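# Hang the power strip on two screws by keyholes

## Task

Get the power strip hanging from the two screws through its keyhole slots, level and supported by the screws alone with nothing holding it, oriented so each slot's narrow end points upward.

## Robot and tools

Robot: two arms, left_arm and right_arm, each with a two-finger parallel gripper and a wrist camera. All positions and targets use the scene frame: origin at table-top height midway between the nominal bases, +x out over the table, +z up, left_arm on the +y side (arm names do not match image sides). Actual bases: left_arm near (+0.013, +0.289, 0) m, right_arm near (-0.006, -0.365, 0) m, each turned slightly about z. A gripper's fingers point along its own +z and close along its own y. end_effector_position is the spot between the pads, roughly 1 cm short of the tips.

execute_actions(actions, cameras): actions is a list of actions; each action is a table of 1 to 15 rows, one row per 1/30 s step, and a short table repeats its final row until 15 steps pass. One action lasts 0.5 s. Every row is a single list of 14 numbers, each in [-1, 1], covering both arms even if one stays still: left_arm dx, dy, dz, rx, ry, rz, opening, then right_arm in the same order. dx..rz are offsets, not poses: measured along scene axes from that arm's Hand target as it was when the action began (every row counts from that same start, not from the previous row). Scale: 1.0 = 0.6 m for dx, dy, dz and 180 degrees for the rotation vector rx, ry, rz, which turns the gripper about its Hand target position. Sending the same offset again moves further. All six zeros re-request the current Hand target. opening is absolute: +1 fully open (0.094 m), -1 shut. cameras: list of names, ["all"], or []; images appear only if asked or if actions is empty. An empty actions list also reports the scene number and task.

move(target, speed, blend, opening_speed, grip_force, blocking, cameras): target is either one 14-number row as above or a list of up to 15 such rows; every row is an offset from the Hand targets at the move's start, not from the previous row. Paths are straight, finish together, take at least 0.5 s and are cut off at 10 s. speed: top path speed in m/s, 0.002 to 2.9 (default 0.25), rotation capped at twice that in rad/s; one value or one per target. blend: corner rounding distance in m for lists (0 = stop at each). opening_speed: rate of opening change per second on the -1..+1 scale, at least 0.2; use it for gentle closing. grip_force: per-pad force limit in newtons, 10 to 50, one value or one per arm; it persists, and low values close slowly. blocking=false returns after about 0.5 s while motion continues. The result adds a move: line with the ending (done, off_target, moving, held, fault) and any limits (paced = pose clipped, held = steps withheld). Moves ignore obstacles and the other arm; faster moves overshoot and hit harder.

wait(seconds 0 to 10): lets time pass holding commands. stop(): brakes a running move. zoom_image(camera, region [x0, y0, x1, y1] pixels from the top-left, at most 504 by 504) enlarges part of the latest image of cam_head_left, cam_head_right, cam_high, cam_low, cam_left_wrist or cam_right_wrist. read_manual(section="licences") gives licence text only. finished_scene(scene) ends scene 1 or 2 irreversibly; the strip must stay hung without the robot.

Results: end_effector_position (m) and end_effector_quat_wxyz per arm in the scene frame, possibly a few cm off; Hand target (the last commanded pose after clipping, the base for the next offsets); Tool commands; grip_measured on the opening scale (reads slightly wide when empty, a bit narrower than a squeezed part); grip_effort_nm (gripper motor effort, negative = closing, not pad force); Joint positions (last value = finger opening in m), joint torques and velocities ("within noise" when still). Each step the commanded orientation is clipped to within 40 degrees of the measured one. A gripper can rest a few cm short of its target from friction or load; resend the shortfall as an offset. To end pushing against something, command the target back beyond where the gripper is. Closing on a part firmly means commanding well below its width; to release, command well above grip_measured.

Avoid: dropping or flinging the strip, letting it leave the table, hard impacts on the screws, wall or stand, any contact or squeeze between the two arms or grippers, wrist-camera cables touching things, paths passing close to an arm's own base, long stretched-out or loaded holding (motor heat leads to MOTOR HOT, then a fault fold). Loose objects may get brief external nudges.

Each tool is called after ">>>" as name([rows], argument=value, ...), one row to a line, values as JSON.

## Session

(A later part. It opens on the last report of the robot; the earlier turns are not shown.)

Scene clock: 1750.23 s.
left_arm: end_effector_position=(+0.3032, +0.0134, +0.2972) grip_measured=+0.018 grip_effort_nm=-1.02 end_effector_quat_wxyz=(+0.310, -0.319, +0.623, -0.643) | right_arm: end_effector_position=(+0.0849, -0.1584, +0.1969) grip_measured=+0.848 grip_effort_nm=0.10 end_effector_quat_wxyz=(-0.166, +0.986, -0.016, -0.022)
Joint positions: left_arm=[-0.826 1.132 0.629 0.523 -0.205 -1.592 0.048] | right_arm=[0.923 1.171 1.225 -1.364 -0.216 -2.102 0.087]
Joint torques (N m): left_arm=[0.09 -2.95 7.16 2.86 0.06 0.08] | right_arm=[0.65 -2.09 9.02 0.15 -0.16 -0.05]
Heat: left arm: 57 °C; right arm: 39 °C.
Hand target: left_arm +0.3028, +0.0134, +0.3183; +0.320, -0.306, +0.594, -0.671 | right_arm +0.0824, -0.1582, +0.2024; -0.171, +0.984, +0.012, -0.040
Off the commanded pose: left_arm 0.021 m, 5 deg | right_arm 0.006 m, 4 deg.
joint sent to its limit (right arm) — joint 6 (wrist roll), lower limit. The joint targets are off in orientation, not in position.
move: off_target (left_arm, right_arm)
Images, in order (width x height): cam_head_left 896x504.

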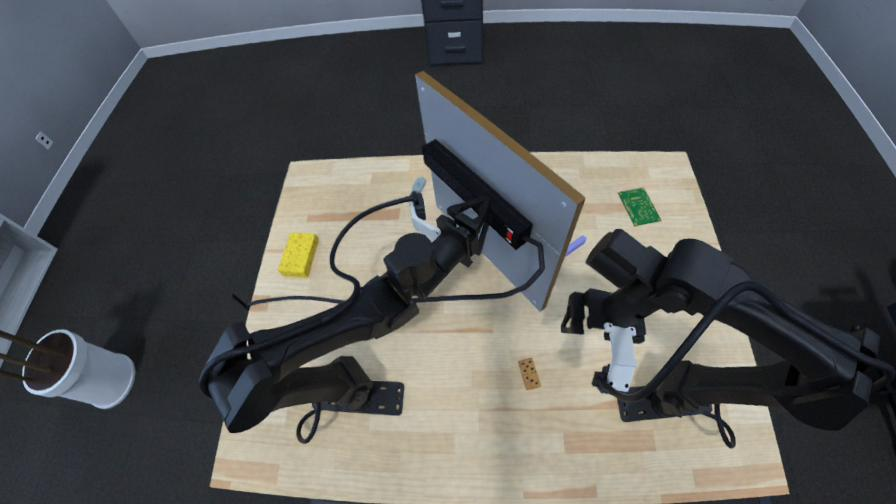

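>>> move(target=[0.0,0.0,-0.008,0.0105,-0.013,0.0,-0.4, 0,0,0,0,0,0,0.85], speed=0.05, cameras=["cam_head_left"])

>>> zoom_image(camera="cam_head_left", region=[410, 140, 540, 280])

Scene clock: 1757.97 s.
left_arm: end_effector_position=(+0.3026, +0.0118, +0.2939) grip_measured=+0.018 grip_effort_nm=-1.02 end_effector_quat_wxyz=(+0.325, -0.298, +0.627, -0.642) | right_arm: end_effector_position=(+0.0849, -0.1584, +0.1969) grip_measured=+0.848 grip_effort_nm=0.10 end_effector_quat_wxyz=(-0.166, +0.986, -0.016, -0.022)
Joint positions: left_arm=[-0.825 1.145 0.606 0.575 -0.194 -1.539 0.048] | right_arm=[0.923 1.171 1.225 -1.364 -0.216 -2.102 0.087]
Joint torques (N m): left_arm=[0.29 -2.88 6.84 2.85 0.04 0.1] | right_arm=[0.65 -2.09 9.01 0.16 -0.15 -0.05]
Heat: left arm: 57 °C; right arm: 39 °C.
Hand target: left_arm +0.3028, +0.0134, +0.3135; +0.337, -0.287, +0.599, -0.668 | right_arm +0.0824, -0.1582, +0.2024; -0.171, +0.984, +0.012, -0.040
Off the commanded pose: left_arm 0.020 m, 5 deg | right_arm 0.006 m, 4 deg.
joint sent to its limit (right arm) — joint 6 (wrist roll), lower limit. The joint targets are off in orientation, not in position.
move: off_target (left_arm, right_arm)
Images, in order (width x height): cam_head_left 896x504.

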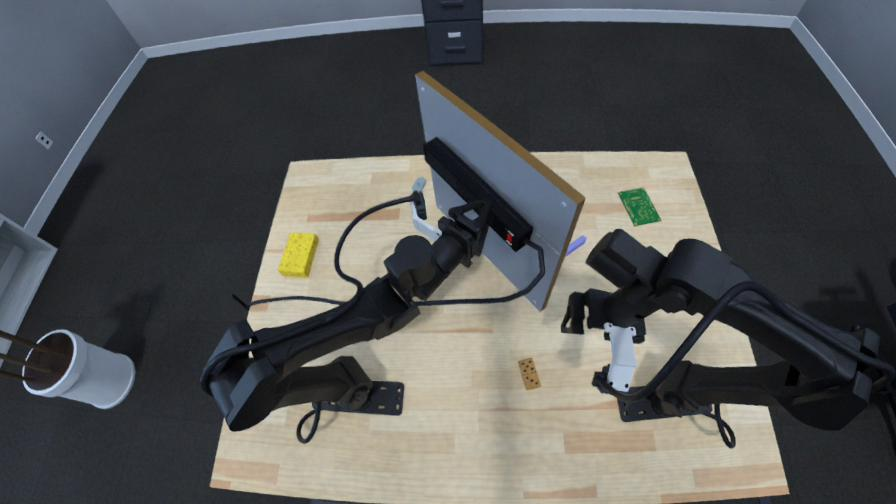

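Scaled by 3.600 from the camera's 896x504 image, which has a finer 1280x720 frame.

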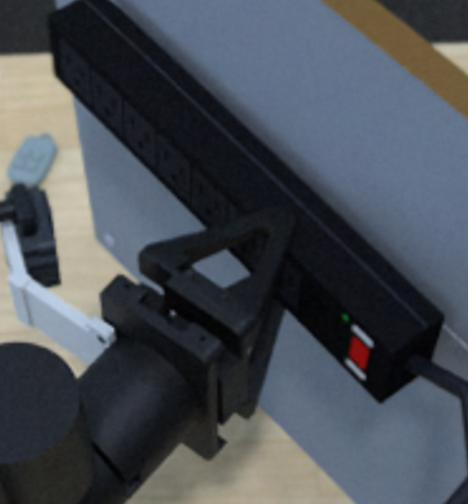

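>>> move([
  [0.016,-0.02,0.0,-0.003,0.0035,0.0,-0.4, 0,0,0,0,0,0,0.85],
  [0.018,-0.0225,-0.012,-0.006,0.0075,0,-0.4, 0,0,0,0,0,0,0.85],
  [0.018,-0.0225,0.005,0.004,-0.005,0,-0.4, 0,0,0,0,0,0,0.85],
  [0.018,-0.0225,-0.012,-0.003,0.0035,0,-0.4, 0,0,0,0,0,0,0.85],
], speed=0.06, blend=[0.005,0.003,0.003,0], cameras=["cam_head_left","cam_left_wrist"])

>>> zoom_image(camera="cam_head_left", region=[410, 140, 540, 280])

Scene clock: 1766.90 s.
left_arm: end_effector_position=(+0.3091, +0.0093, +0.2845) grip_measured=+0.018 grip_effort_nm=-1.02 end_effector_quat_wxyz=(+0.330, -0.305, +0.630, -0.633) | right_arm: end_effector_position=(+0.0849, -0.1584, +0.1969) grip_measured=+0.848 grip_effort_nm=0.10 end_effector_quat_wxyz=(-0.166, +0.986, -0.016, -0.022)
Joint positions: left_arm=[-0.825 1.186 0.606 0.601 -0.213 -1.537 0.048] | right_arm=[0.923 1.171 1.225 -1.364 -0.216 -2.102 0.087]
Joint torques (N m): left_arm=[-0.08 -0.31 8.95 3.14 0.16 -0.04] | right_arm=[0.66 -2.09 9.01 0.15 -0.15 -0.06]
Heat: left arm: 60 °C; right arm: 39 °C.
Hand target: left_arm +0.3136, -0.0001, +0.3061; +0.332, -0.293, +0.598, -0.669 | right_arm +0.0824, -0.1582, +0.2024; -0.171, +0.984, +0.012, -0.040
Off the commanded pose: left_arm 0.024 m, 6 deg | right_arm 0.006 m, 4 deg.
joint sent to its limit (right arm) — joint 6 (wrist roll), lower limit. The joint targets are off in orientation, not in position.
move: off_target (left_arm, right_arm); blend cut to 0.0039 m at target 1
camera_calibration:
cam_left_wrist: T_world_to_cam=[[-0.0301517, -0.059199, 0.997791, -0.267678], [-0.946051, -0.320501, -0.0476035, 0.348497], [0.322611, -0.945397, -0.0463416, 0.028906], [0, 0, 0, 1]] pos_world=[0.3123, 0.123175, 0.285015]
Images, in order (width x height): cam_head_left 896x504, cam_left_wrist 672x504.

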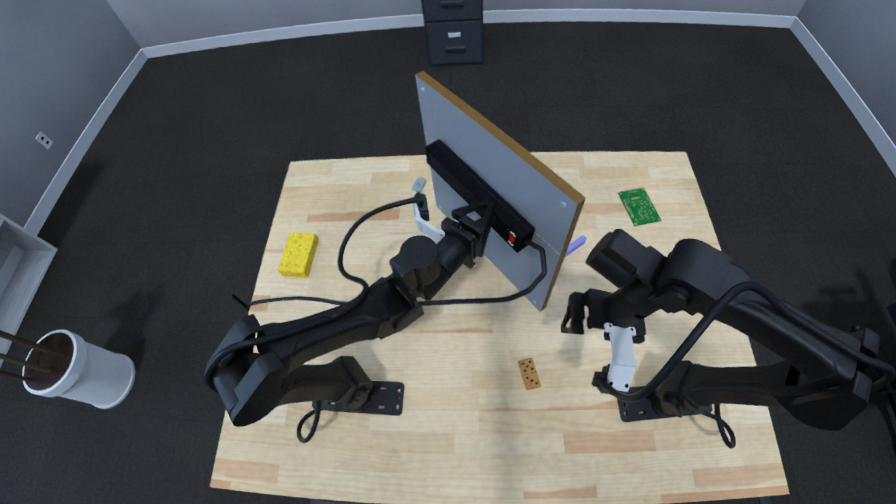

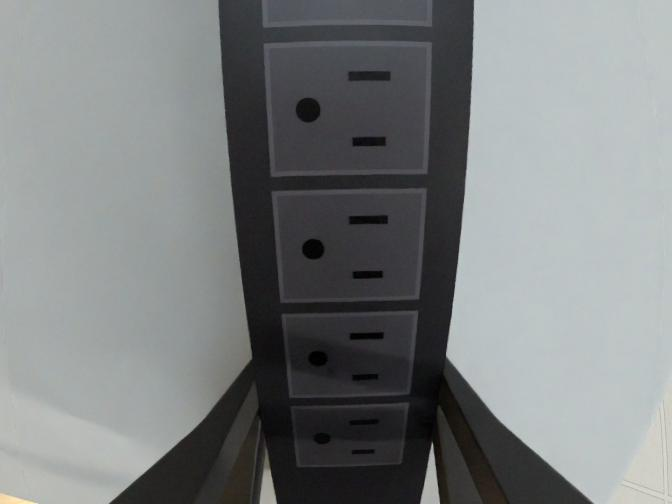

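Scaled by 3.600 from the camera's 896x504 image, which has a finer 1280x720 frame.

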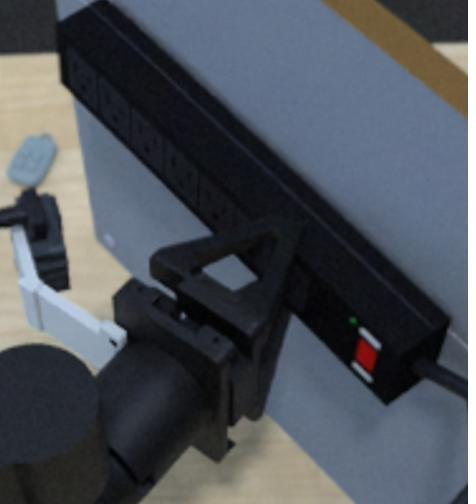

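>>> move([
  [0.0,0.0,0.0,-0.0125,0.0155,0.0,-0.4, 0,0,0,0,0,0,0.85],
  [0.005,-0.006,0.0,-0.0125,0.0155,0.0,-0.4, 0,0,0,0,0,0,0.85],
], speed=0.05, cameras=["cam_head_left"])

>>> zoom_image(camera="cam_head_left", region=[410, 140, 540, 280])

Scene clock: 1774.27 s.
left_arm: end_effector_position=(+0.3092, +0.0092, +0.2835) grip_measured=+0.018 grip_effort_nm=-1.02 end_effector_quat_wxyz=(+0.326, -0.313, +0.627, -0.635) | right_arm: end_effector_position=(+0.0849, -0.1584, +0.1969) grip_measured=+0.848 grip_effort_nm=0.10 end_effector_quat_wxyz=(-0.166, +0.986, -0.016, -0.022)
Joint positions: left_arm=[-0.829 1.188 0.606 0.6 -0.224 -1.555 0.048] | right_arm=[0.923 1.171 1.225 -1.364 -0.216 -2.102 0.087]
Joint torques (N m): left_arm=[-0.08 0.39 11.08 2.89 0.16 -0.44] | right_arm=[0.65 -2.09 9.01 0.16 -0.16 -0.05]
Heat: left arm: 62 °C; right arm: 39 °C.
Hand target: left_arm +0.3165, -0.0038, +0.3063; +0.312, -0.315, +0.592, -0.673 | right_arm +0.0824, -0.1582, +0.2024; -0.171, +0.984, +0.012, -0.040
Off the commanded pose: left_arm 0.027 m, 6 deg | right_arm 0.006 m, 4 deg.
joint sent to its limit (right arm) — joint 6 (wrist roll), lower limit. The joint targets are off in orientation, not in position.
move: off_target (left_arm, right_arm)
Images, in order (width x height): cam_head_left 896x504.

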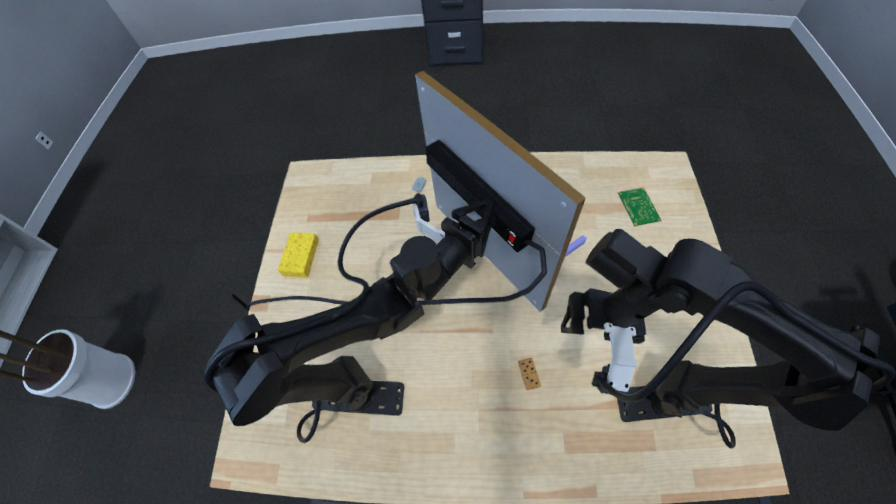

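Scaled by 3.600 from the camera's 896x504 image, which has a finer 1280x720 frame.

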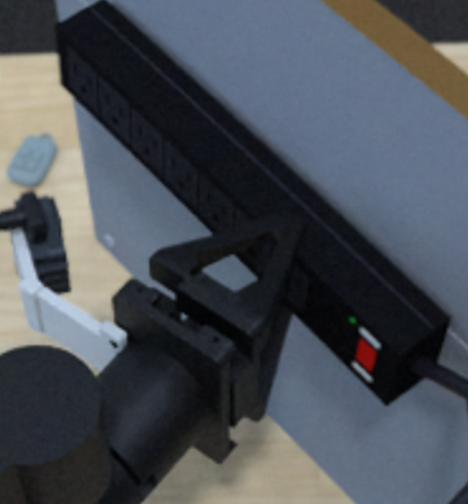

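>>> move([
  [0.0,0.0,0.0,-0.0125,0.0155,0.0,-0.4, 0,0,0,0,0,0,0.85],
  [0.005,-0.006,-0.006,-0.0125,0.0155,0.0,-0.4, 0,0,0,0,0,0,0.85],
], speed=0.05, cameras=["cam_head_left"])

>>> zoom_image(camera="cam_head_left", region=[410, 140, 540, 280])

Scene clock: 1781.43 s.
left_arm: end_effector_position=(+0.3097, +0.0088, +0.2817) grip_measured=+0.018 grip_effort_nm=-1.02 end_effector_quat_wxyz=(+0.325, -0.320, +0.625, -0.634) | right_arm: end_effector_position=(+0.0849, -0.1584, +0.1969) grip_measured=+0.848 grip_effort_nm=0.10 end_effector_quat_wxyz=(-0.166, +0.986, -0.016, -0.022)
Joint positions: left_arm=[-0.836 1.194 0.606 0.603 -0.24 -1.567 0.048] | right_arm=[0.923 1.171 1.225 -1.364 -0.216 -2.102 0.087]
Joint torques (N m): left_arm=[0.2 1.25 12.42 2.65 0.27 -0.91] | right_arm=[0.65 -2.07 9.01 0.16 -0.15 -0.05]
Heat: left arm: 62 °C; right arm: 39 °C.
Hand target: left_arm +0.3195, -0.0073, +0.3027; +0.291, -0.337, +0.586, -0.677 | right_arm +0.0824, -0.1582, +0.2024; -0.171, +0.984, +0.012, -0.040
Off the commanded pose: left_arm 0.028 m, 8 deg | right_arm 0.006 m, 4 deg.
joint sent to its limit (right arm) — joint 6 (wrist roll), lower limit. The joint targets are off in orientation, not in position.
move: off_target (left_arm, right_arm)
Images, in order (width x height): cam_head_left 896x504.

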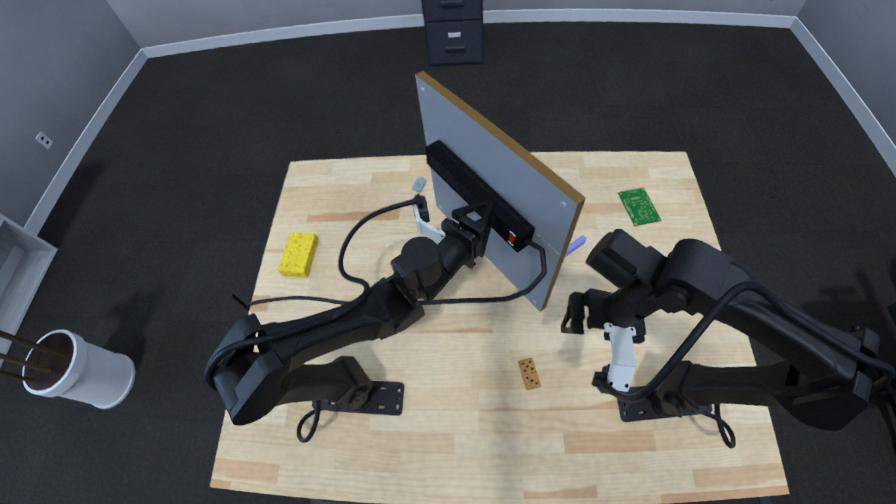

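Scaled by 3.600 from the camera's 896x504 image, which has a finer 1280x720 frame.

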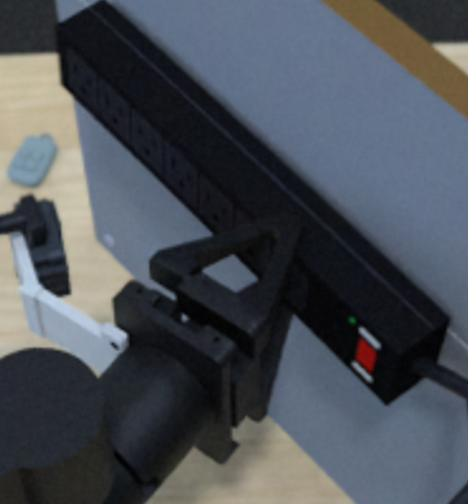

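>>> move(target=[-0.0125,0.0157,0.0,0.004,-0.005,0.0,-0.4, 0,0,0,0,0,0,0.85], speed=0.03, cameras=["cam_head_left"])

>>> zoom_image(camera="cam_head_left", region=[410, 140, 540, 280])

Scene clock: 1801.90 s.
left_arm: end_effector_position=(+0.3091, +0.0095, +0.2838) grip_measured=+0.018 grip_effort_nm=-1.02 end_effector_quat_wxyz=(+0.325, -0.319, +0.623, -0.635) | right_arm: end_effector_position=(+0.0849, -0.1584, +0.1969) grip_measured=+0.848 grip_effort_nm=0.09 end_effector_quat_wxyz=(-0.166, +0.986, -0.016, -0.022)
Joint positions: left_arm=[-0.836 1.189 0.606 0.603 -0.24 -1.566 0.048] | right_arm=[0.923 1.171 1.225 -1.364 -0.216 -2.102 0.087]
Joint torques (N m): left_arm=[0.49 -1.44 9.14 2.63 0.24 -0.74] | right_arm=[0.65 -2.09 9.01 0.16 -0.15 -0.05]
Heat: left arm: 61 °C; right arm: 39 °C.
Hand target: left_arm +0.3120, +0.0020, +0.3026; +0.298, -0.330, +0.588, -0.676 | right_arm +0.0824, -0.1582, +0.2024; -0.171, +0.984, +0.012, -0.040
Off the commanded pose: left_arm 0.021 m, 7 deg | right_arm 0.006 m, 4 deg.
joint sent to its limit (right arm) — joint 6 (wrist roll), lower limit. The joint targets are off in orientation, not in position.
move: off_target (left_arm, right_arm)
Images, in order (width x height): cam_head_left 896x504.

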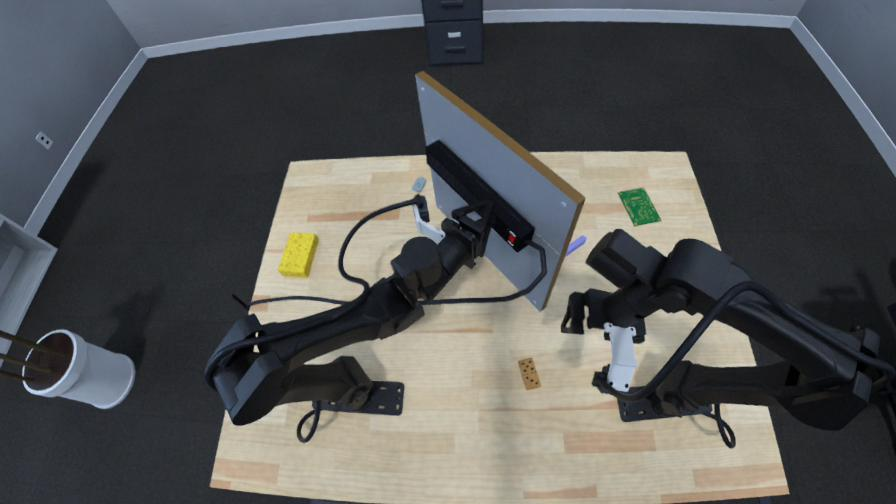

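Scaled by 3.600 from the camera's 896x504 image, which has a finer 1280x720 frame.

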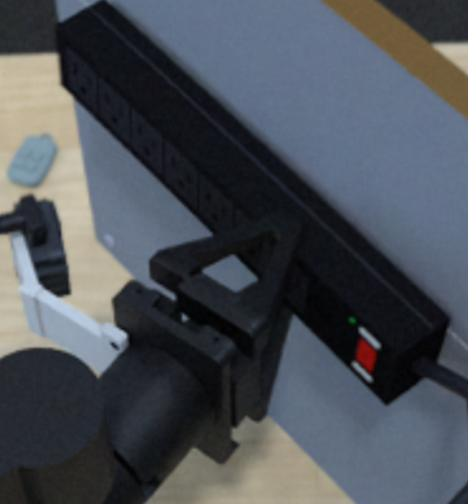

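>>> move([
  [0,0,-0.03,0.004,0.0,0.0,-0.4, 0,0,0,0,0,0,0.85],
  [0.0,0.0,-0.06,0.013,0.002,0.0,-0.4, 0,0,0,0,0,0,0.85],
], speed=0.04, cameras=["cam_head_left"])

>>> zoom_image(camera="cam_head_left", region=[410, 140, 540, 280])

Scene clock: 1814.00 s.
left_arm: end_effector_position=(+0.3086, +0.0101, +0.2799) grip_measured=+0.018 grip_effort_nm=-1.02 end_effector_quat_wxyz=(-0.332, +0.313, -0.595, +0.662) | right_arm: end_effector_position=(+0.0849, -0.1584, +0.1969) grip_measured=+0.848 grip_effort_nm=0.10 end_effector_quat_wxyz=(-0.166, +0.986, -0.016, -0.022)
Joint positions: left_arm=[-0.836 1.238 0.536 0.801 -0.24 -1.566 0.048] | right_arm=[0.923 1.171 1.225 -1.364 -0.216 -2.102 0.087]
Joint torques (N m): left_arm=[0.25 -0.62 7.32 1.79 0.24 -0.53] | right_arm=[0.65 -2.09 8.99 0.16 -0.16 -0.05]
Heat: left arm: 60 °C; right arm: 39 °C.
Hand target: left_arm +0.3121, +0.0020, +0.2667; -0.302, +0.326, -0.603, +0.662 | right_arm +0.0824, -0.1582, +0.2024; -0.171, +0.984, +0.012, -0.040
Off the commanded pose: left_arm 0.016 m, 4 deg | right_arm 0.006 m, 4 deg.
joint sent to its limit (right arm) — joint 6 (wrist roll), lower limit. The joint targets are off in orientation, not in position.
move: off_target (left_arm, right_arm)
Images, in order (width x height): cam_head_left 896x504.

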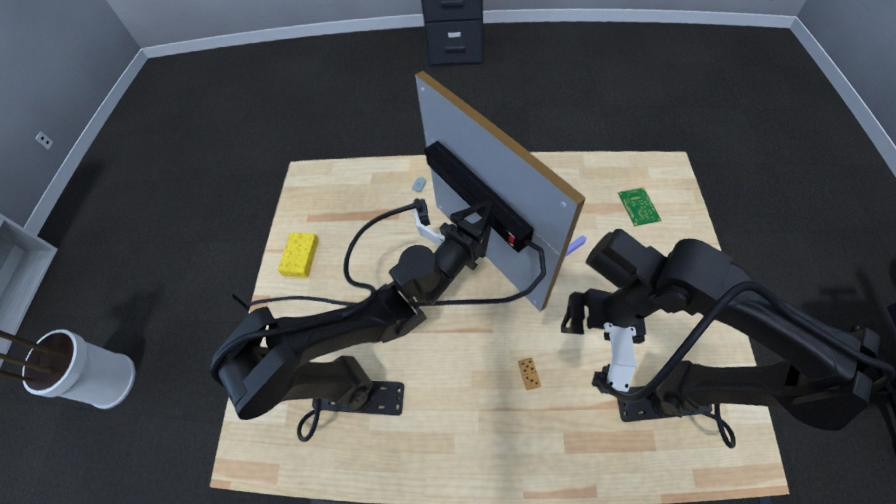

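Scaled by 3.600 from the camera's 896x504 image, which has a finer 1280x720 frame.

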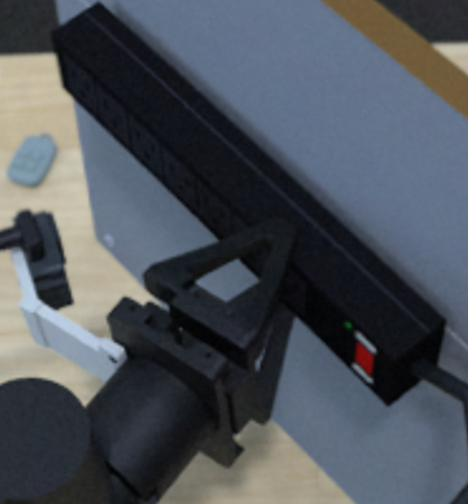

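>>> move([
  [0,0,0.075,-0.003,0.003,0.0,-0.4, 0,0,0,0,0,0,0.85],
  [0.03,-0.037,0.09,-0.003,0.003,0.0,-0.4, 0,0,0,0,0,0,0.85],
  [0.036,-0.045,0.11,-0.003,0.003,0.0,-0.4, 0,0,0,0,0,0,0.85],
], speed=0.06, blend=[0.004,0.004,0], cameras=["cam_head_left"])

>>> zoom_image(camera="cam_head_left", region=[410, 140, 540, 280])

Scene clock: 1828.47 s.
left_arm: end_effector_position=(+0.3118, +0.0078, +0.2830) grip_measured=+0.018 grip_effort_nm=-1.02 end_effector_quat_wxyz=(+0.308, -0.353, +0.650, -0.598) | right_arm: end_effector_position=(+0.0849, -0.1584, +0.1969) grip_measured=+0.848 grip_effort_nm=0.10 end_effector_quat_wxyz=(-0.166, +0.986, -0.016, -0.022)
Joint positions: left_arm=[-0.851 1.176 0.716 0.361 -0.279 -1.621 0.048] | right_arm=[0.923 1.171 1.225 -1.364 -0.216 -2.102 0.087]
Joint torques (N m): left_arm=[0.94 3.18 16.32 3.5 0.53 -0.11] | right_arm=[0.65 -2.07 8.99 0.16 -0.15 -0.05]
Heat: left arm: 58 °C; right arm: 39 °C.
Hand target: left_arm +0.3336, -0.0250, +0.3327; +0.298, -0.331, +0.601, -0.664 | right_arm +0.0824, -0.1582, +0.2024; -0.171, +0.984, +0.012, -0.040
Off the commanded pose: left_arm 0.063 m, 10 deg | right_arm 0.006 m, 4 deg.
joint sent to its limit (right arm) — joint 6 (wrist roll), lower limit. The joint targets are off in orientation, not in position.
move: off_target (left_arm, right_arm)
Images, in order (width x height): cam_head_left 896x504.

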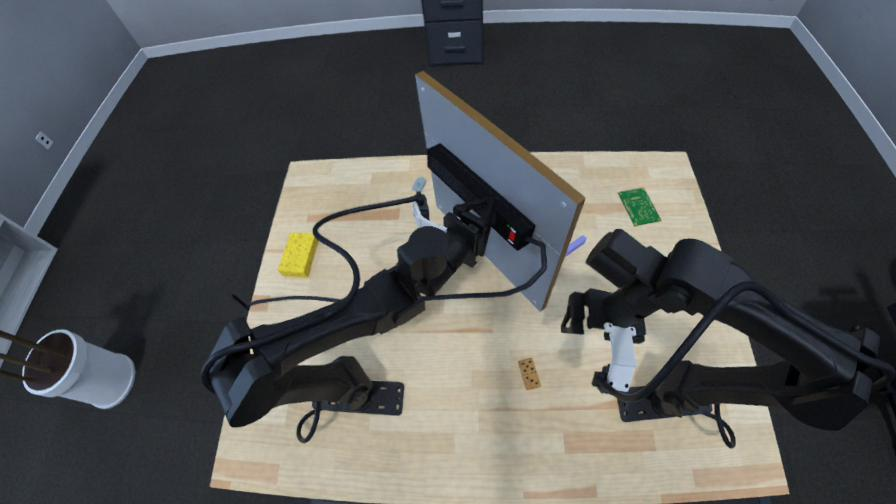

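Scaled by 3.600 from the camera's 896x504 image, which has a finer 1280x720 frame.

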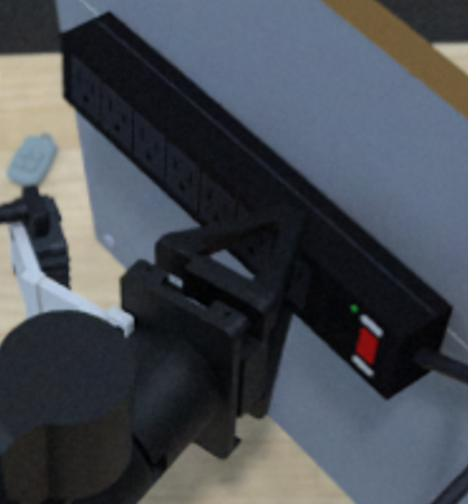

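>>> move([
  [-0.02,0.025,0.0,0.012,-0.015,0.0,-0.4, 0,0,0,0,0,0,0.85],
  [0.004,-0.005,0.0,0.012,-0.015,0.0,-0.4, 0,0,0,0,0,0,0.85],
], speed=0.06, cameras=["cam_head_left"])

>>> zoom_image(camera="cam_head_left", region=[410, 140, 540, 280])

Scene clock: 1845.50 s.
left_arm: end_effector_position=(+0.3117, +0.0079, +0.2835) grip_measured=+0.018 grip_effort_nm=-1.02 end_effector_quat_wxyz=(+0.309, -0.350, +0.652, -0.597) | right_arm: end_effector_position=(+0.0849, -0.1584, +0.1969) grip_measured=+0.848 grip_effort_nm=0.10 end_effector_quat_wxyz=(-0.166, +0.986, -0.016, -0.022)
Joint positions: left_arm=[-0.849 1.174 0.716 0.359 -0.276 -1.612 0.048] | right_arm=[0.923 1.171 1.225 -1.364 -0.216 -2.102 0.087]
Joint torques (N m): left_arm=[0.61 4.23 15.99 3.77 0.45 0.35] | right_arm=[0.65 -2.09 9.01 0.15 -0.15 -0.05]
Heat: left arm: 62 °C; right arm: 39 °C.
Hand target: left_arm +0.3361, -0.0279, +0.3328; +0.318, -0.309, +0.606, -0.660 | right_arm +0.0824, -0.1582, +0.2024; -0.171, +0.984, +0.012, -0.040
Off the commanded pose: left_arm 0.066 m, 10 deg | right_arm 0.006 m, 4 deg.
joint sent to its limit (right arm) — joint 6 (wrist roll), lower limit. The joint targets are off in orientation, not in position.
move: off_target (left_arm, right_arm)
Images, in order (width x height): cam_head_left 896x504.

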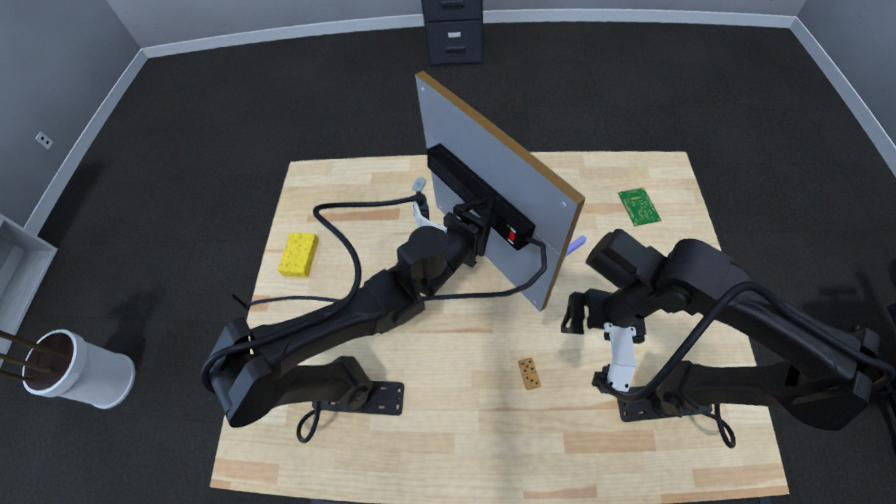

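Scaled by 3.600 from the camera's 896x504 image, which has a finer 1280x720 frame.

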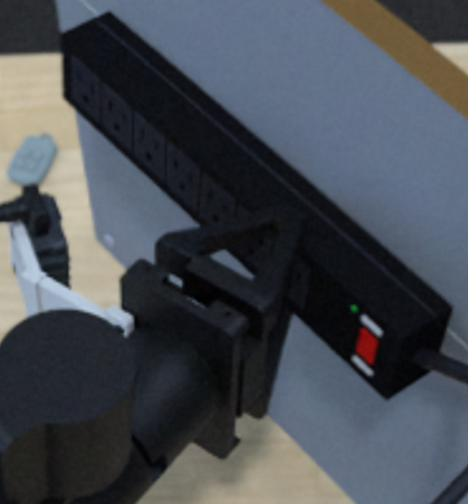

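>>> move([
  [-0.024,0.03,0.0,0.0,0.0,0.0,-0.4, 0,0,0,0,0,0,0.85],
  [-0.024,0.03,-0.02,0.008,-0.01,0.0,-0.4, 0,0,0,0,0,0,0.85],
  [-0.01,0.0125,-0.02,0.008,-0.01,0.0,-0.4, 0,0,0,0,0,0,0.85],
], speed=0.05, cameras=["cam_head_left"])

>>> zoom_image(camera="cam_head_left", region=[410, 140, 540, 280])

Scene clock: 1854.43 s.
left_arm: end_effector_position=(+0.3117, +0.0079, +0.2841) grip_measured=+0.018 grip_effort_nm=-1.03 end_effector_quat_wxyz=(+0.311, -0.347, +0.652, -0.598) | right_arm: end_effector_position=(+0.0849, -0.1584, +0.1969) grip_measured=+0.848 grip_effort_nm=0.10 end_effector_quat_wxyz=(-0.166, +0.986, -0.016, -0.022)
Joint positions: left_arm=[-0.848 1.174 0.715 0.363 -0.273 -1.606 0.048] | right_arm=[0.923 1.171 1.225 -1.364 -0.216 -2.102 0.087]
Joint torques (N m): left_arm=[0.69 3.33 11.62 4.11 0.45 0.65] | right_arm=[0.65 -2.09 8.99 0.16 -0.15 -0.05]
Heat: left arm: 65 °C; right arm: 39 °C.
Hand target: left_arm +0.3301, -0.0204, +0.3207; +0.332, -0.295, +0.609, -0.657 | right_arm +0.0824, -0.1582, +0.2024; -0.171, +0.984, +0.012, -0.040
Off the commanded pose: left_arm 0.050 m, 11 deg | right_arm 0.006 m, 4 deg.
joint sent to its limit (right arm) — joint 6 (wrist roll), lower limit. The joint targets are off in orientation, not in position.
move: off_target (left_arm, right_arm)
Images, in order (width x height): cam_head_left 896x504.

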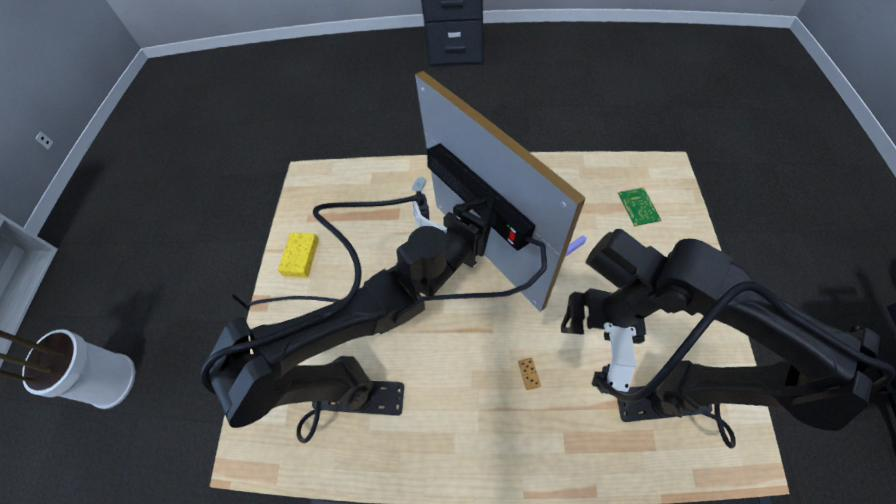

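Scaled by 3.600 from the camera's 896x504 image, which has a finer 1280x720 frame.

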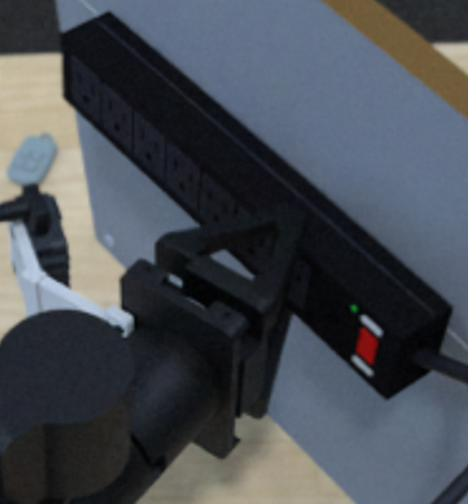

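>>> execute_actions(actions=[], cameras=["cam_left_wrist","cam_head_right","cam_low"])

>>> zoom_image(camera="cam_head_right", region=[410, 140, 540, 280])

>>> zoom_image(camera="cam_left_wrist", region=[430, 150, 672, 400])

Scene clock: 1859.13 s.
left_arm: end_effector_position=(+0.3117, +0.0079, +0.2841) grip_measured=+0.018 grip_effort_nm=-1.02 end_effector_quat_wxyz=(+0.311, -0.347, +0.652, -0.598) | right_arm: end_effector_position=(+0.0849, -0.1584, +0.1969) grip_measured=+0.848 grip_effort_nm=0.10 end_effector_quat_wxyz=(-0.166, +0.986, -0.016, -0.022)
Joint positions: left_arm=[-0.848 1.174 0.715 0.363 -0.273 -1.606 0.048] | right_arm=[0.923 1.171 1.225 -1.364 -0.216 -2.102 0.087]
Joint velocities: within noise
Joint torques (N m): left_arm=[0.7 3.44 11.59 4.11 0.45 0.61] | right_arm=[0.65 -2.09 8.99 0.16 -0.15 -0.05]
Heat: left arm: 66 °C; right arm: 39 °C.
Hand target: left_arm +0.3301, -0.0204, +0.3207; +0.332, -0.295, +0.609, -0.657 | right_arm +0.0824, -0.1582, +0.2024; -0.171, +0.984, +0.012, -0.040
Tool commands: left_gripper/opening=-0.4 right_gripper/opening=+0.85
Off the commanded pose: left_arm 0.050 m, 11 deg | right_arm 0.006 m, 4 deg.
camera_calibration:
cam_left_wrist: T_world_to_cam=[[0.0867981, -0.0916548, 0.992001, -0.301846], [-0.932726, -0.357296, 0.0485997, 0.319185], [0.349983, -0.929483, -0.116501, 0.0379544], [0, 0, 0, 1]] pos_world=[0.310628, 0.121656, 0.288341]
Images, in order (width x height): cam_head_right 896x504, cam_low 896x504, cam_left_wrist 672x504.

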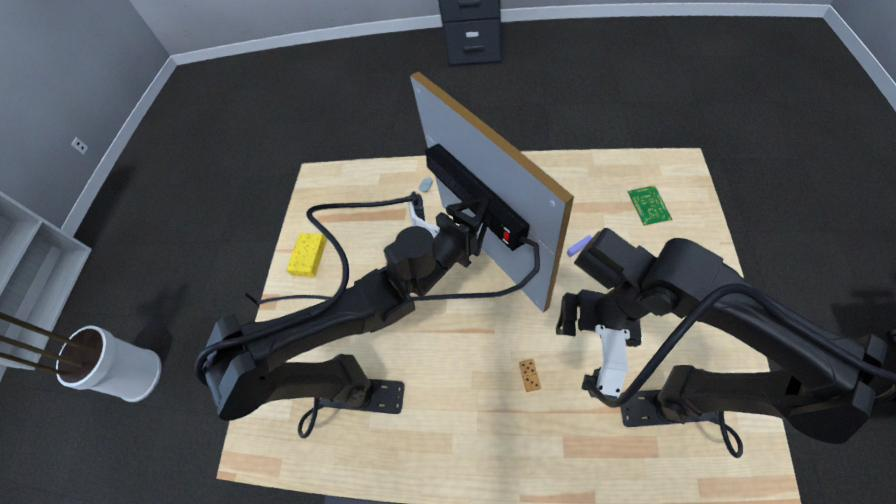

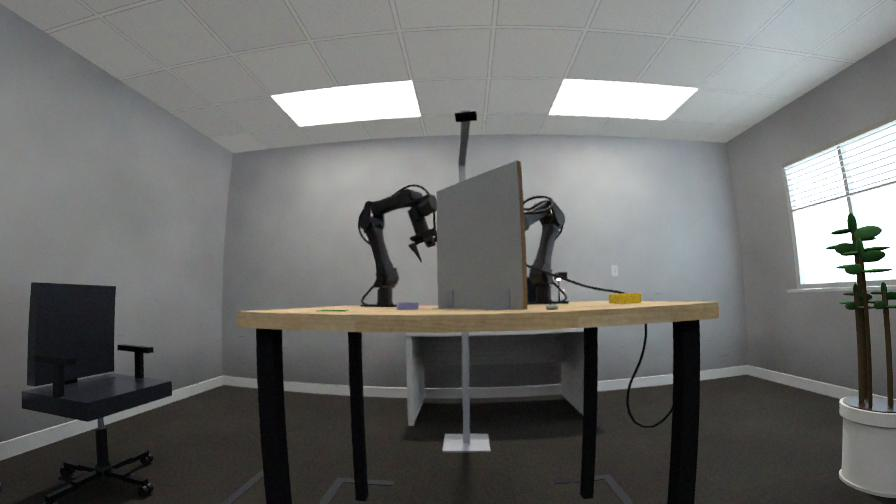

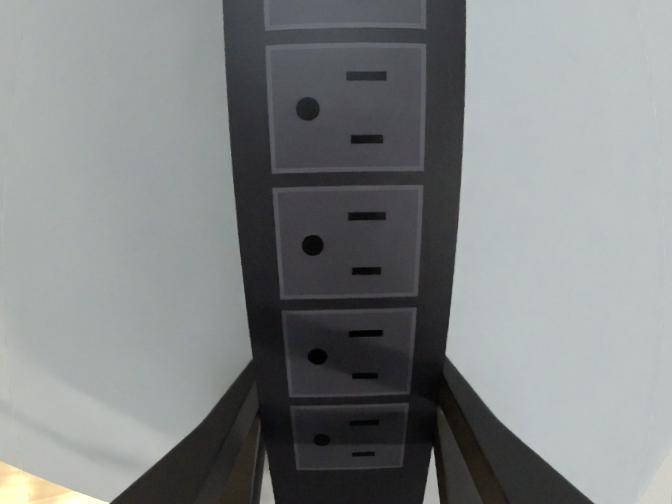

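Scaled by 3.600 from the camera's 896x504 image, which has a finer 1280x720 frame.

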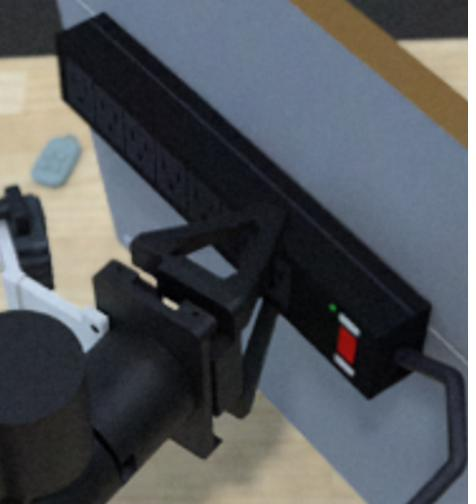

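Scaled by 2.016 from the camera's 672x504 image, which has a finer 960x720 frame.

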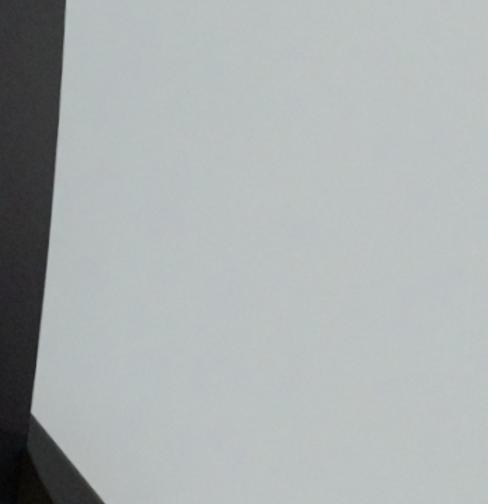

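>>> move([
  [-0.021,0.026,0,0,0,0.0,-0.4, 0,0,0,0,0,0,0.85],
  [-0.021,0.026,-0.06,0,0.0,0.0,-0.4, 0,0,0,0,0,0,0.85],
  [-0.021,0.026,-0.09,0.006,0.005,0.0,-0.4, 0,0,0,0,0,0,0.85],
], speed=0.05, cameras=["cam_head_left"])

>>> zoom_image(camera="cam_head_left", region=[410, 140, 540, 280])

Scene clock: 1871.33 s.
left_arm: end_effector_position=(+0.3101, +0.0095, +0.2761) grip_measured=+0.018 grip_effort_nm=-1.02 end_effector_quat_wxyz=(-0.323, +0.330, -0.589, +0.663) | right_arm: end_effector_position=(+0.0849, -0.1584, +0.1969) grip_measured=+0.848 grip_effort_nm=0.10 end_effector_quat_wxyz=(-0.166, +0.986, -0.016, -0.022)
Joint positions: left_arm=[-0.846 1.252 0.537 0.806 -0.267 -1.604 0.048] | right_arm=[0.923 1.171 1.225 -1.364 -0.216 -2.102 0.087]
Joint torques (N m): left_arm=[1.21 0.88 9.35 1.95 0.58 0.63] | right_arm=[0.65 -2.09 8.99 0.16 -0.15 -0.05]
Heat: left arm: 67 °C; right arm: 39 °C.
Hand target: left_arm +0.3175, -0.0048, +0.2666; -0.330, +0.297, -0.618, +0.649 | right_arm +0.0824, -0.1582, +0.2024; -0.171, +0.984, +0.012, -0.040
Off the commanded pose: left_arm 0.019 m, 5 deg | right_arm 0.006 m, 4 deg.
joint sent to its limit (right arm) — joint 6 (wrist roll), lower limit. The joint targets are off in orientation, not in position.
move: off_target (left_arm, right_arm)
Images, in order (width x height): cam_head_left 896x504.

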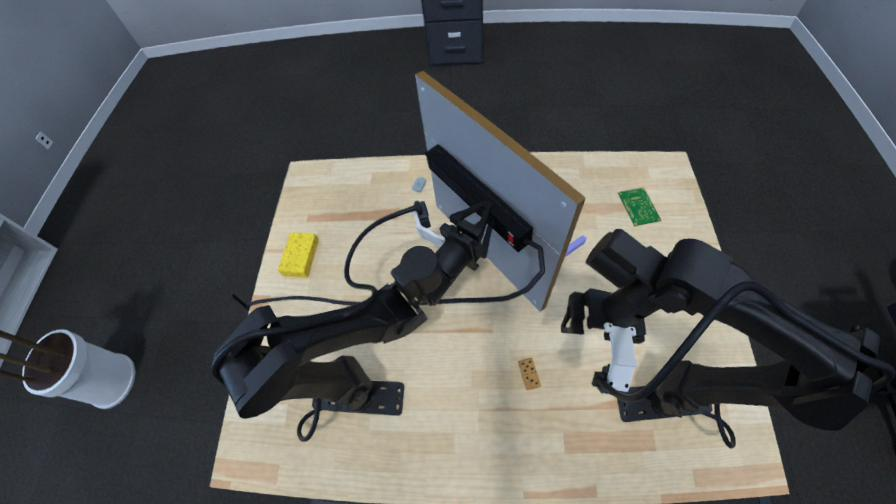

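Scaled by 3.600 from the camera's 896x504 image, which has a finer 1280x720 frame.

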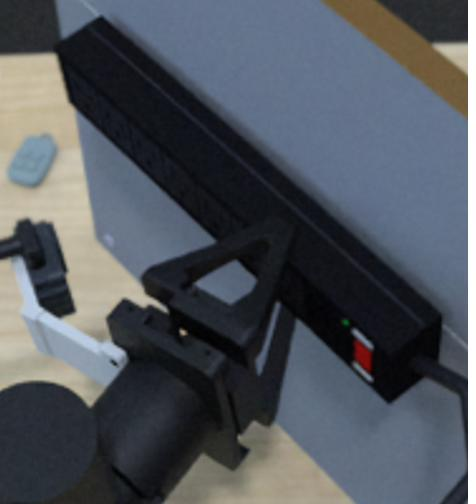

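>>> move([
  [0,0,-0.03,0.015,0.012,0.0,-0.4, 0,0,0,0,0,0,0.85],
  [0,0,-0.06,0.03,0.024,0.0,-0.4, 0,0,0,0,0,0,0.85],
], speed=0.05, cameras=["cam_head_left"])

>>> zoom_image(camera="cam_head_left", region=[410, 140, 540, 280])

Scene clock: 1878.73 s.
left_arm: end_effector_position=(+0.3100, +0.0096, +0.2741) grip_measured=+0.018 grip_effort_nm=-1.02 end_effector_quat_wxyz=(-0.322, +0.328, -0.589, +0.665) | right_arm: end_effector_position=(+0.0849, -0.1584, +0.1969) grip_measured=+0.848 grip_effort_nm=0.10 end_effector_quat_wxyz=(-0.166, +0.986, -0.016, -0.022)
Joint positions: left_arm=[-0.841 1.257 0.527 0.824 -0.256 -1.604 0.048] | right_arm=[0.923 1.171 1.225 -1.364 -0.216 -2.102 0.087]
Joint torques (N m): left_arm=[1.07 0.49 6.93 0.91 0.51 0.62] | right_arm=[0.65 -2.1 8.99 0.16 -0.15 -0.05]
Heat: left arm: 62 °C; right arm: 39 °C.
Hand target: left_arm +0.3175, -0.0048, +0.2306; -0.320, +0.305, -0.660, +0.607 | right_arm +0.0824, -0.1582, +0.2024; -0.171, +0.984, +0.012, -0.040
Off the commanded pose: left_arm 0.047 m, 11 deg | right_arm 0.006 m, 4 deg.
joint sent to its limit (right arm) — joint 6 (wrist roll), lower limit. The joint targets are off in orientation, not in position.
move: off_target (left_arm, right_arm)
Images, in order (width x height): cam_head_left 896x504.

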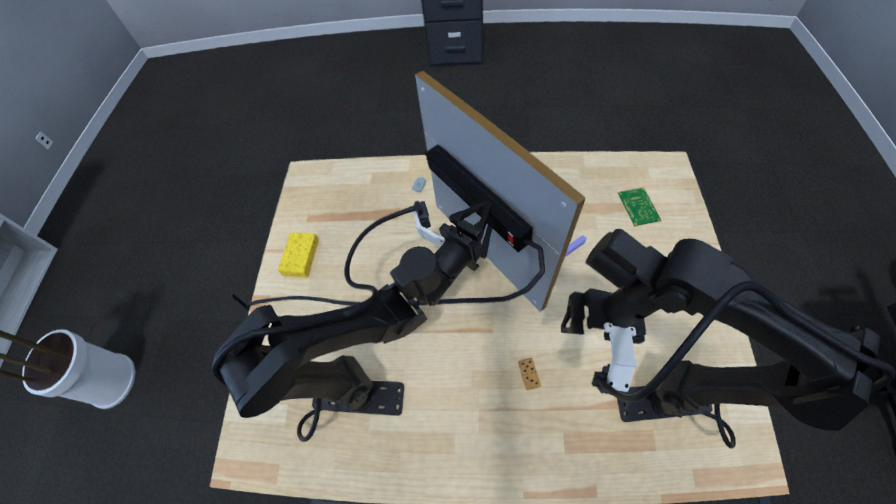

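Scaled by 3.600 from the camera's 896x504 image, which has a finer 1280x720 frame.

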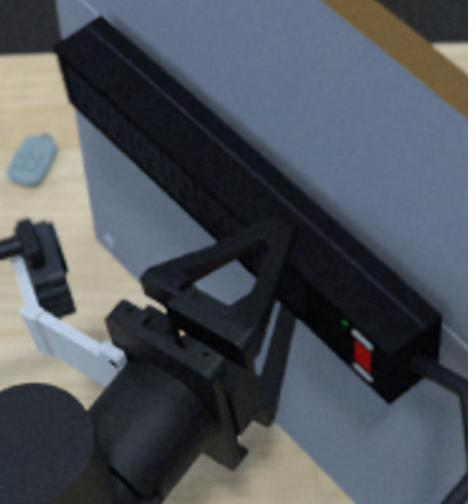

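>>> move([
  [-0.02,0.025,0.03,0.0,0.0,0.0,-0.4, 0,0,0,0,0,0,0.85],
  [-0.04,0.05,0.03,0.0,0.0,0.0,-0.4, 0,0,0,0,0,0,0.85],
], speed=0.04, cameras=["cam_head_left"])

>>> zoom_image(camera="cam_head_left", region=[410, 140, 540, 280])

Scene clock: 1886.57 s.
left_arm: end_effector_position=(+0.2939, +0.0209, +0.2272) grip_measured=+0.018 grip_effort_nm=-1.02 end_effector_quat_wxyz=(+0.310, -0.308, +0.686, -0.582) | right_arm: end_effector_position=(+0.0849, -0.1584, +0.1969) grip_measured=+0.848 grip_effort_nm=0.10 end_effector_quat_wxyz=(-0.166, +0.986, -0.016, -0.022)
Joint positions: left_arm=[-0.825 1.137 0.498 0.506 -0.192 -1.529 0.048] | right_arm=[0.923 1.171 1.225 -1.364 -0.216 -2.102 0.087]
Joint torques (N m): left_arm=[0.49 -5.16 6.57 2.44 -0.01 0.01] | right_arm=[0.65 -2.1 9.01 0.16 -0.16 -0.05]
Heat: left arm: 59 °C; right arm: 39 °C.
Hand target: left_arm +0.2935, +0.0252, +0.2487; +0.320, -0.305, +0.660, -0.607 | right_arm +0.0824, -0.1582, +0.2024; -0.171, +0.984, +0.012, -0.040
Off the commanded pose: left_arm 0.022 m, 4 deg | right_arm 0.006 m, 4 deg.
joint sent to its limit (right arm) — joint 6 (wrist roll), lower limit. The joint targets are off in orientation, not in position.
move: off_target (left_arm, right_arm)
Images, in order (width x height): cam_head_left 896x504.

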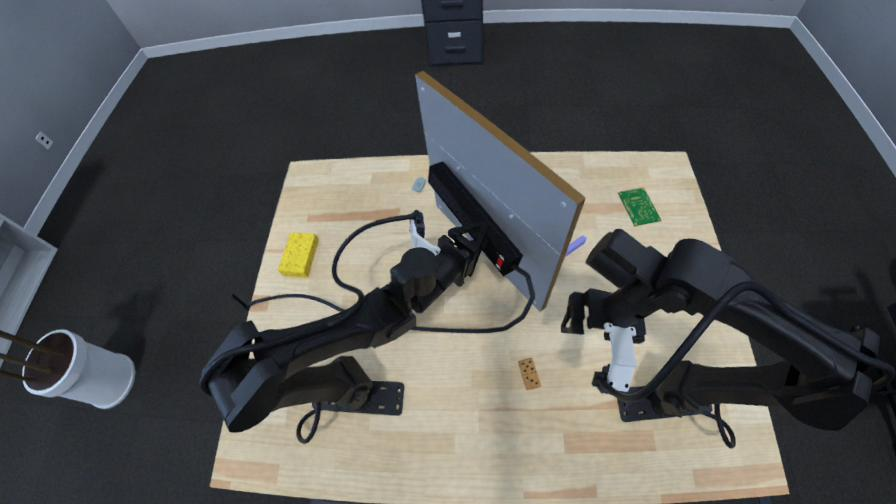

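Scaled by 3.600 from the camera's 896x504 image, which has a finer 1280x720 frame.

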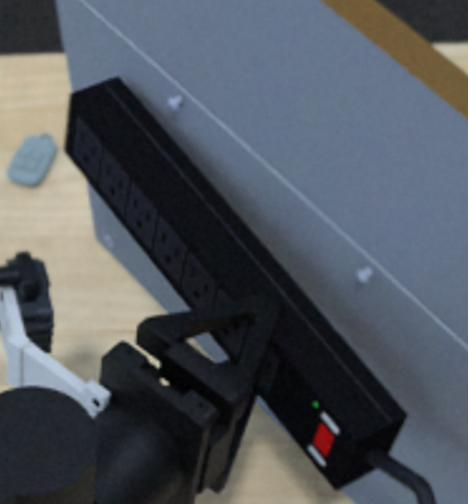

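>>> move(target=[-0.004,-0.003,0.115,-0.0416,-0.0011,0.0,-0.4, 0,0,0,0,0,0,0.85], speed=0.08, cameras=["cam_head_left"])

>>> zoom_image(camera="cam_head_left", region=[410, 140, 540, 280])

Scene clock: 1992.73 s.
left_arm: end_effector_position=(+0.2907, +0.0245, +0.2695) grip_measured=+0.018 grip_effort_nm=-1.02 end_effector_quat_wxyz=(+0.288, -0.334, +0.663, -0.605) | right_arm: end_effector_position=(+0.0849, -0.1584, +0.1969) grip_measured=+0.848 grip_effort_nm=0.10 end_effector_quat_wxyz=(-0.166, +0.986, -0.016, -0.022)
Joint positions: left_arm=[-0.825 1.052 0.601 0.346 -0.192 -1.614 0.048] | right_arm=[0.923 1.171 1.225 -1.364 -0.216 -2.102 0.087]
Joint torques (N m): left_arm=[-0.5 -4.46 11.59 2.52 -0.13 0] | right_arm=[0.65 -2.09 8.99 0.16 -0.15 -0.05]
Heat: left arm: 58 °C; right arm: 39 °C.
Hand target: left_arm +0.2911, +0.0233, +0.3176; +0.300, -0.325, +0.618, -0.650 | right_arm +0.0824, -0.1582, +0.2024; -0.171, +0.984, +0.012, -0.040
Off the commanded pose: left_arm 0.048 m, 7 deg | right_arm 0.006 m, 4 deg.
joint sent to its limit (right arm) — joint 6 (wrist roll), lower limit. The joint targets are off in orientation, not in position.
move: off_target (left_arm, right_arm)
Images, in order (width x height): cam_head_left 896x504.

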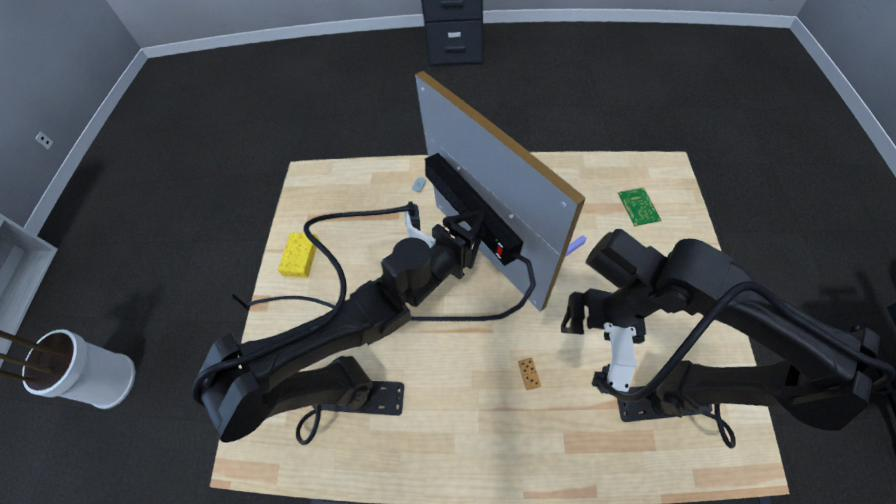

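Scaled by 3.600 from the camera's 896x504 image, which has a finer 1280x720 frame.

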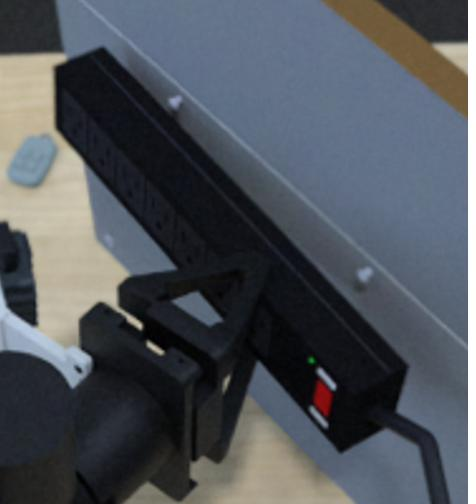

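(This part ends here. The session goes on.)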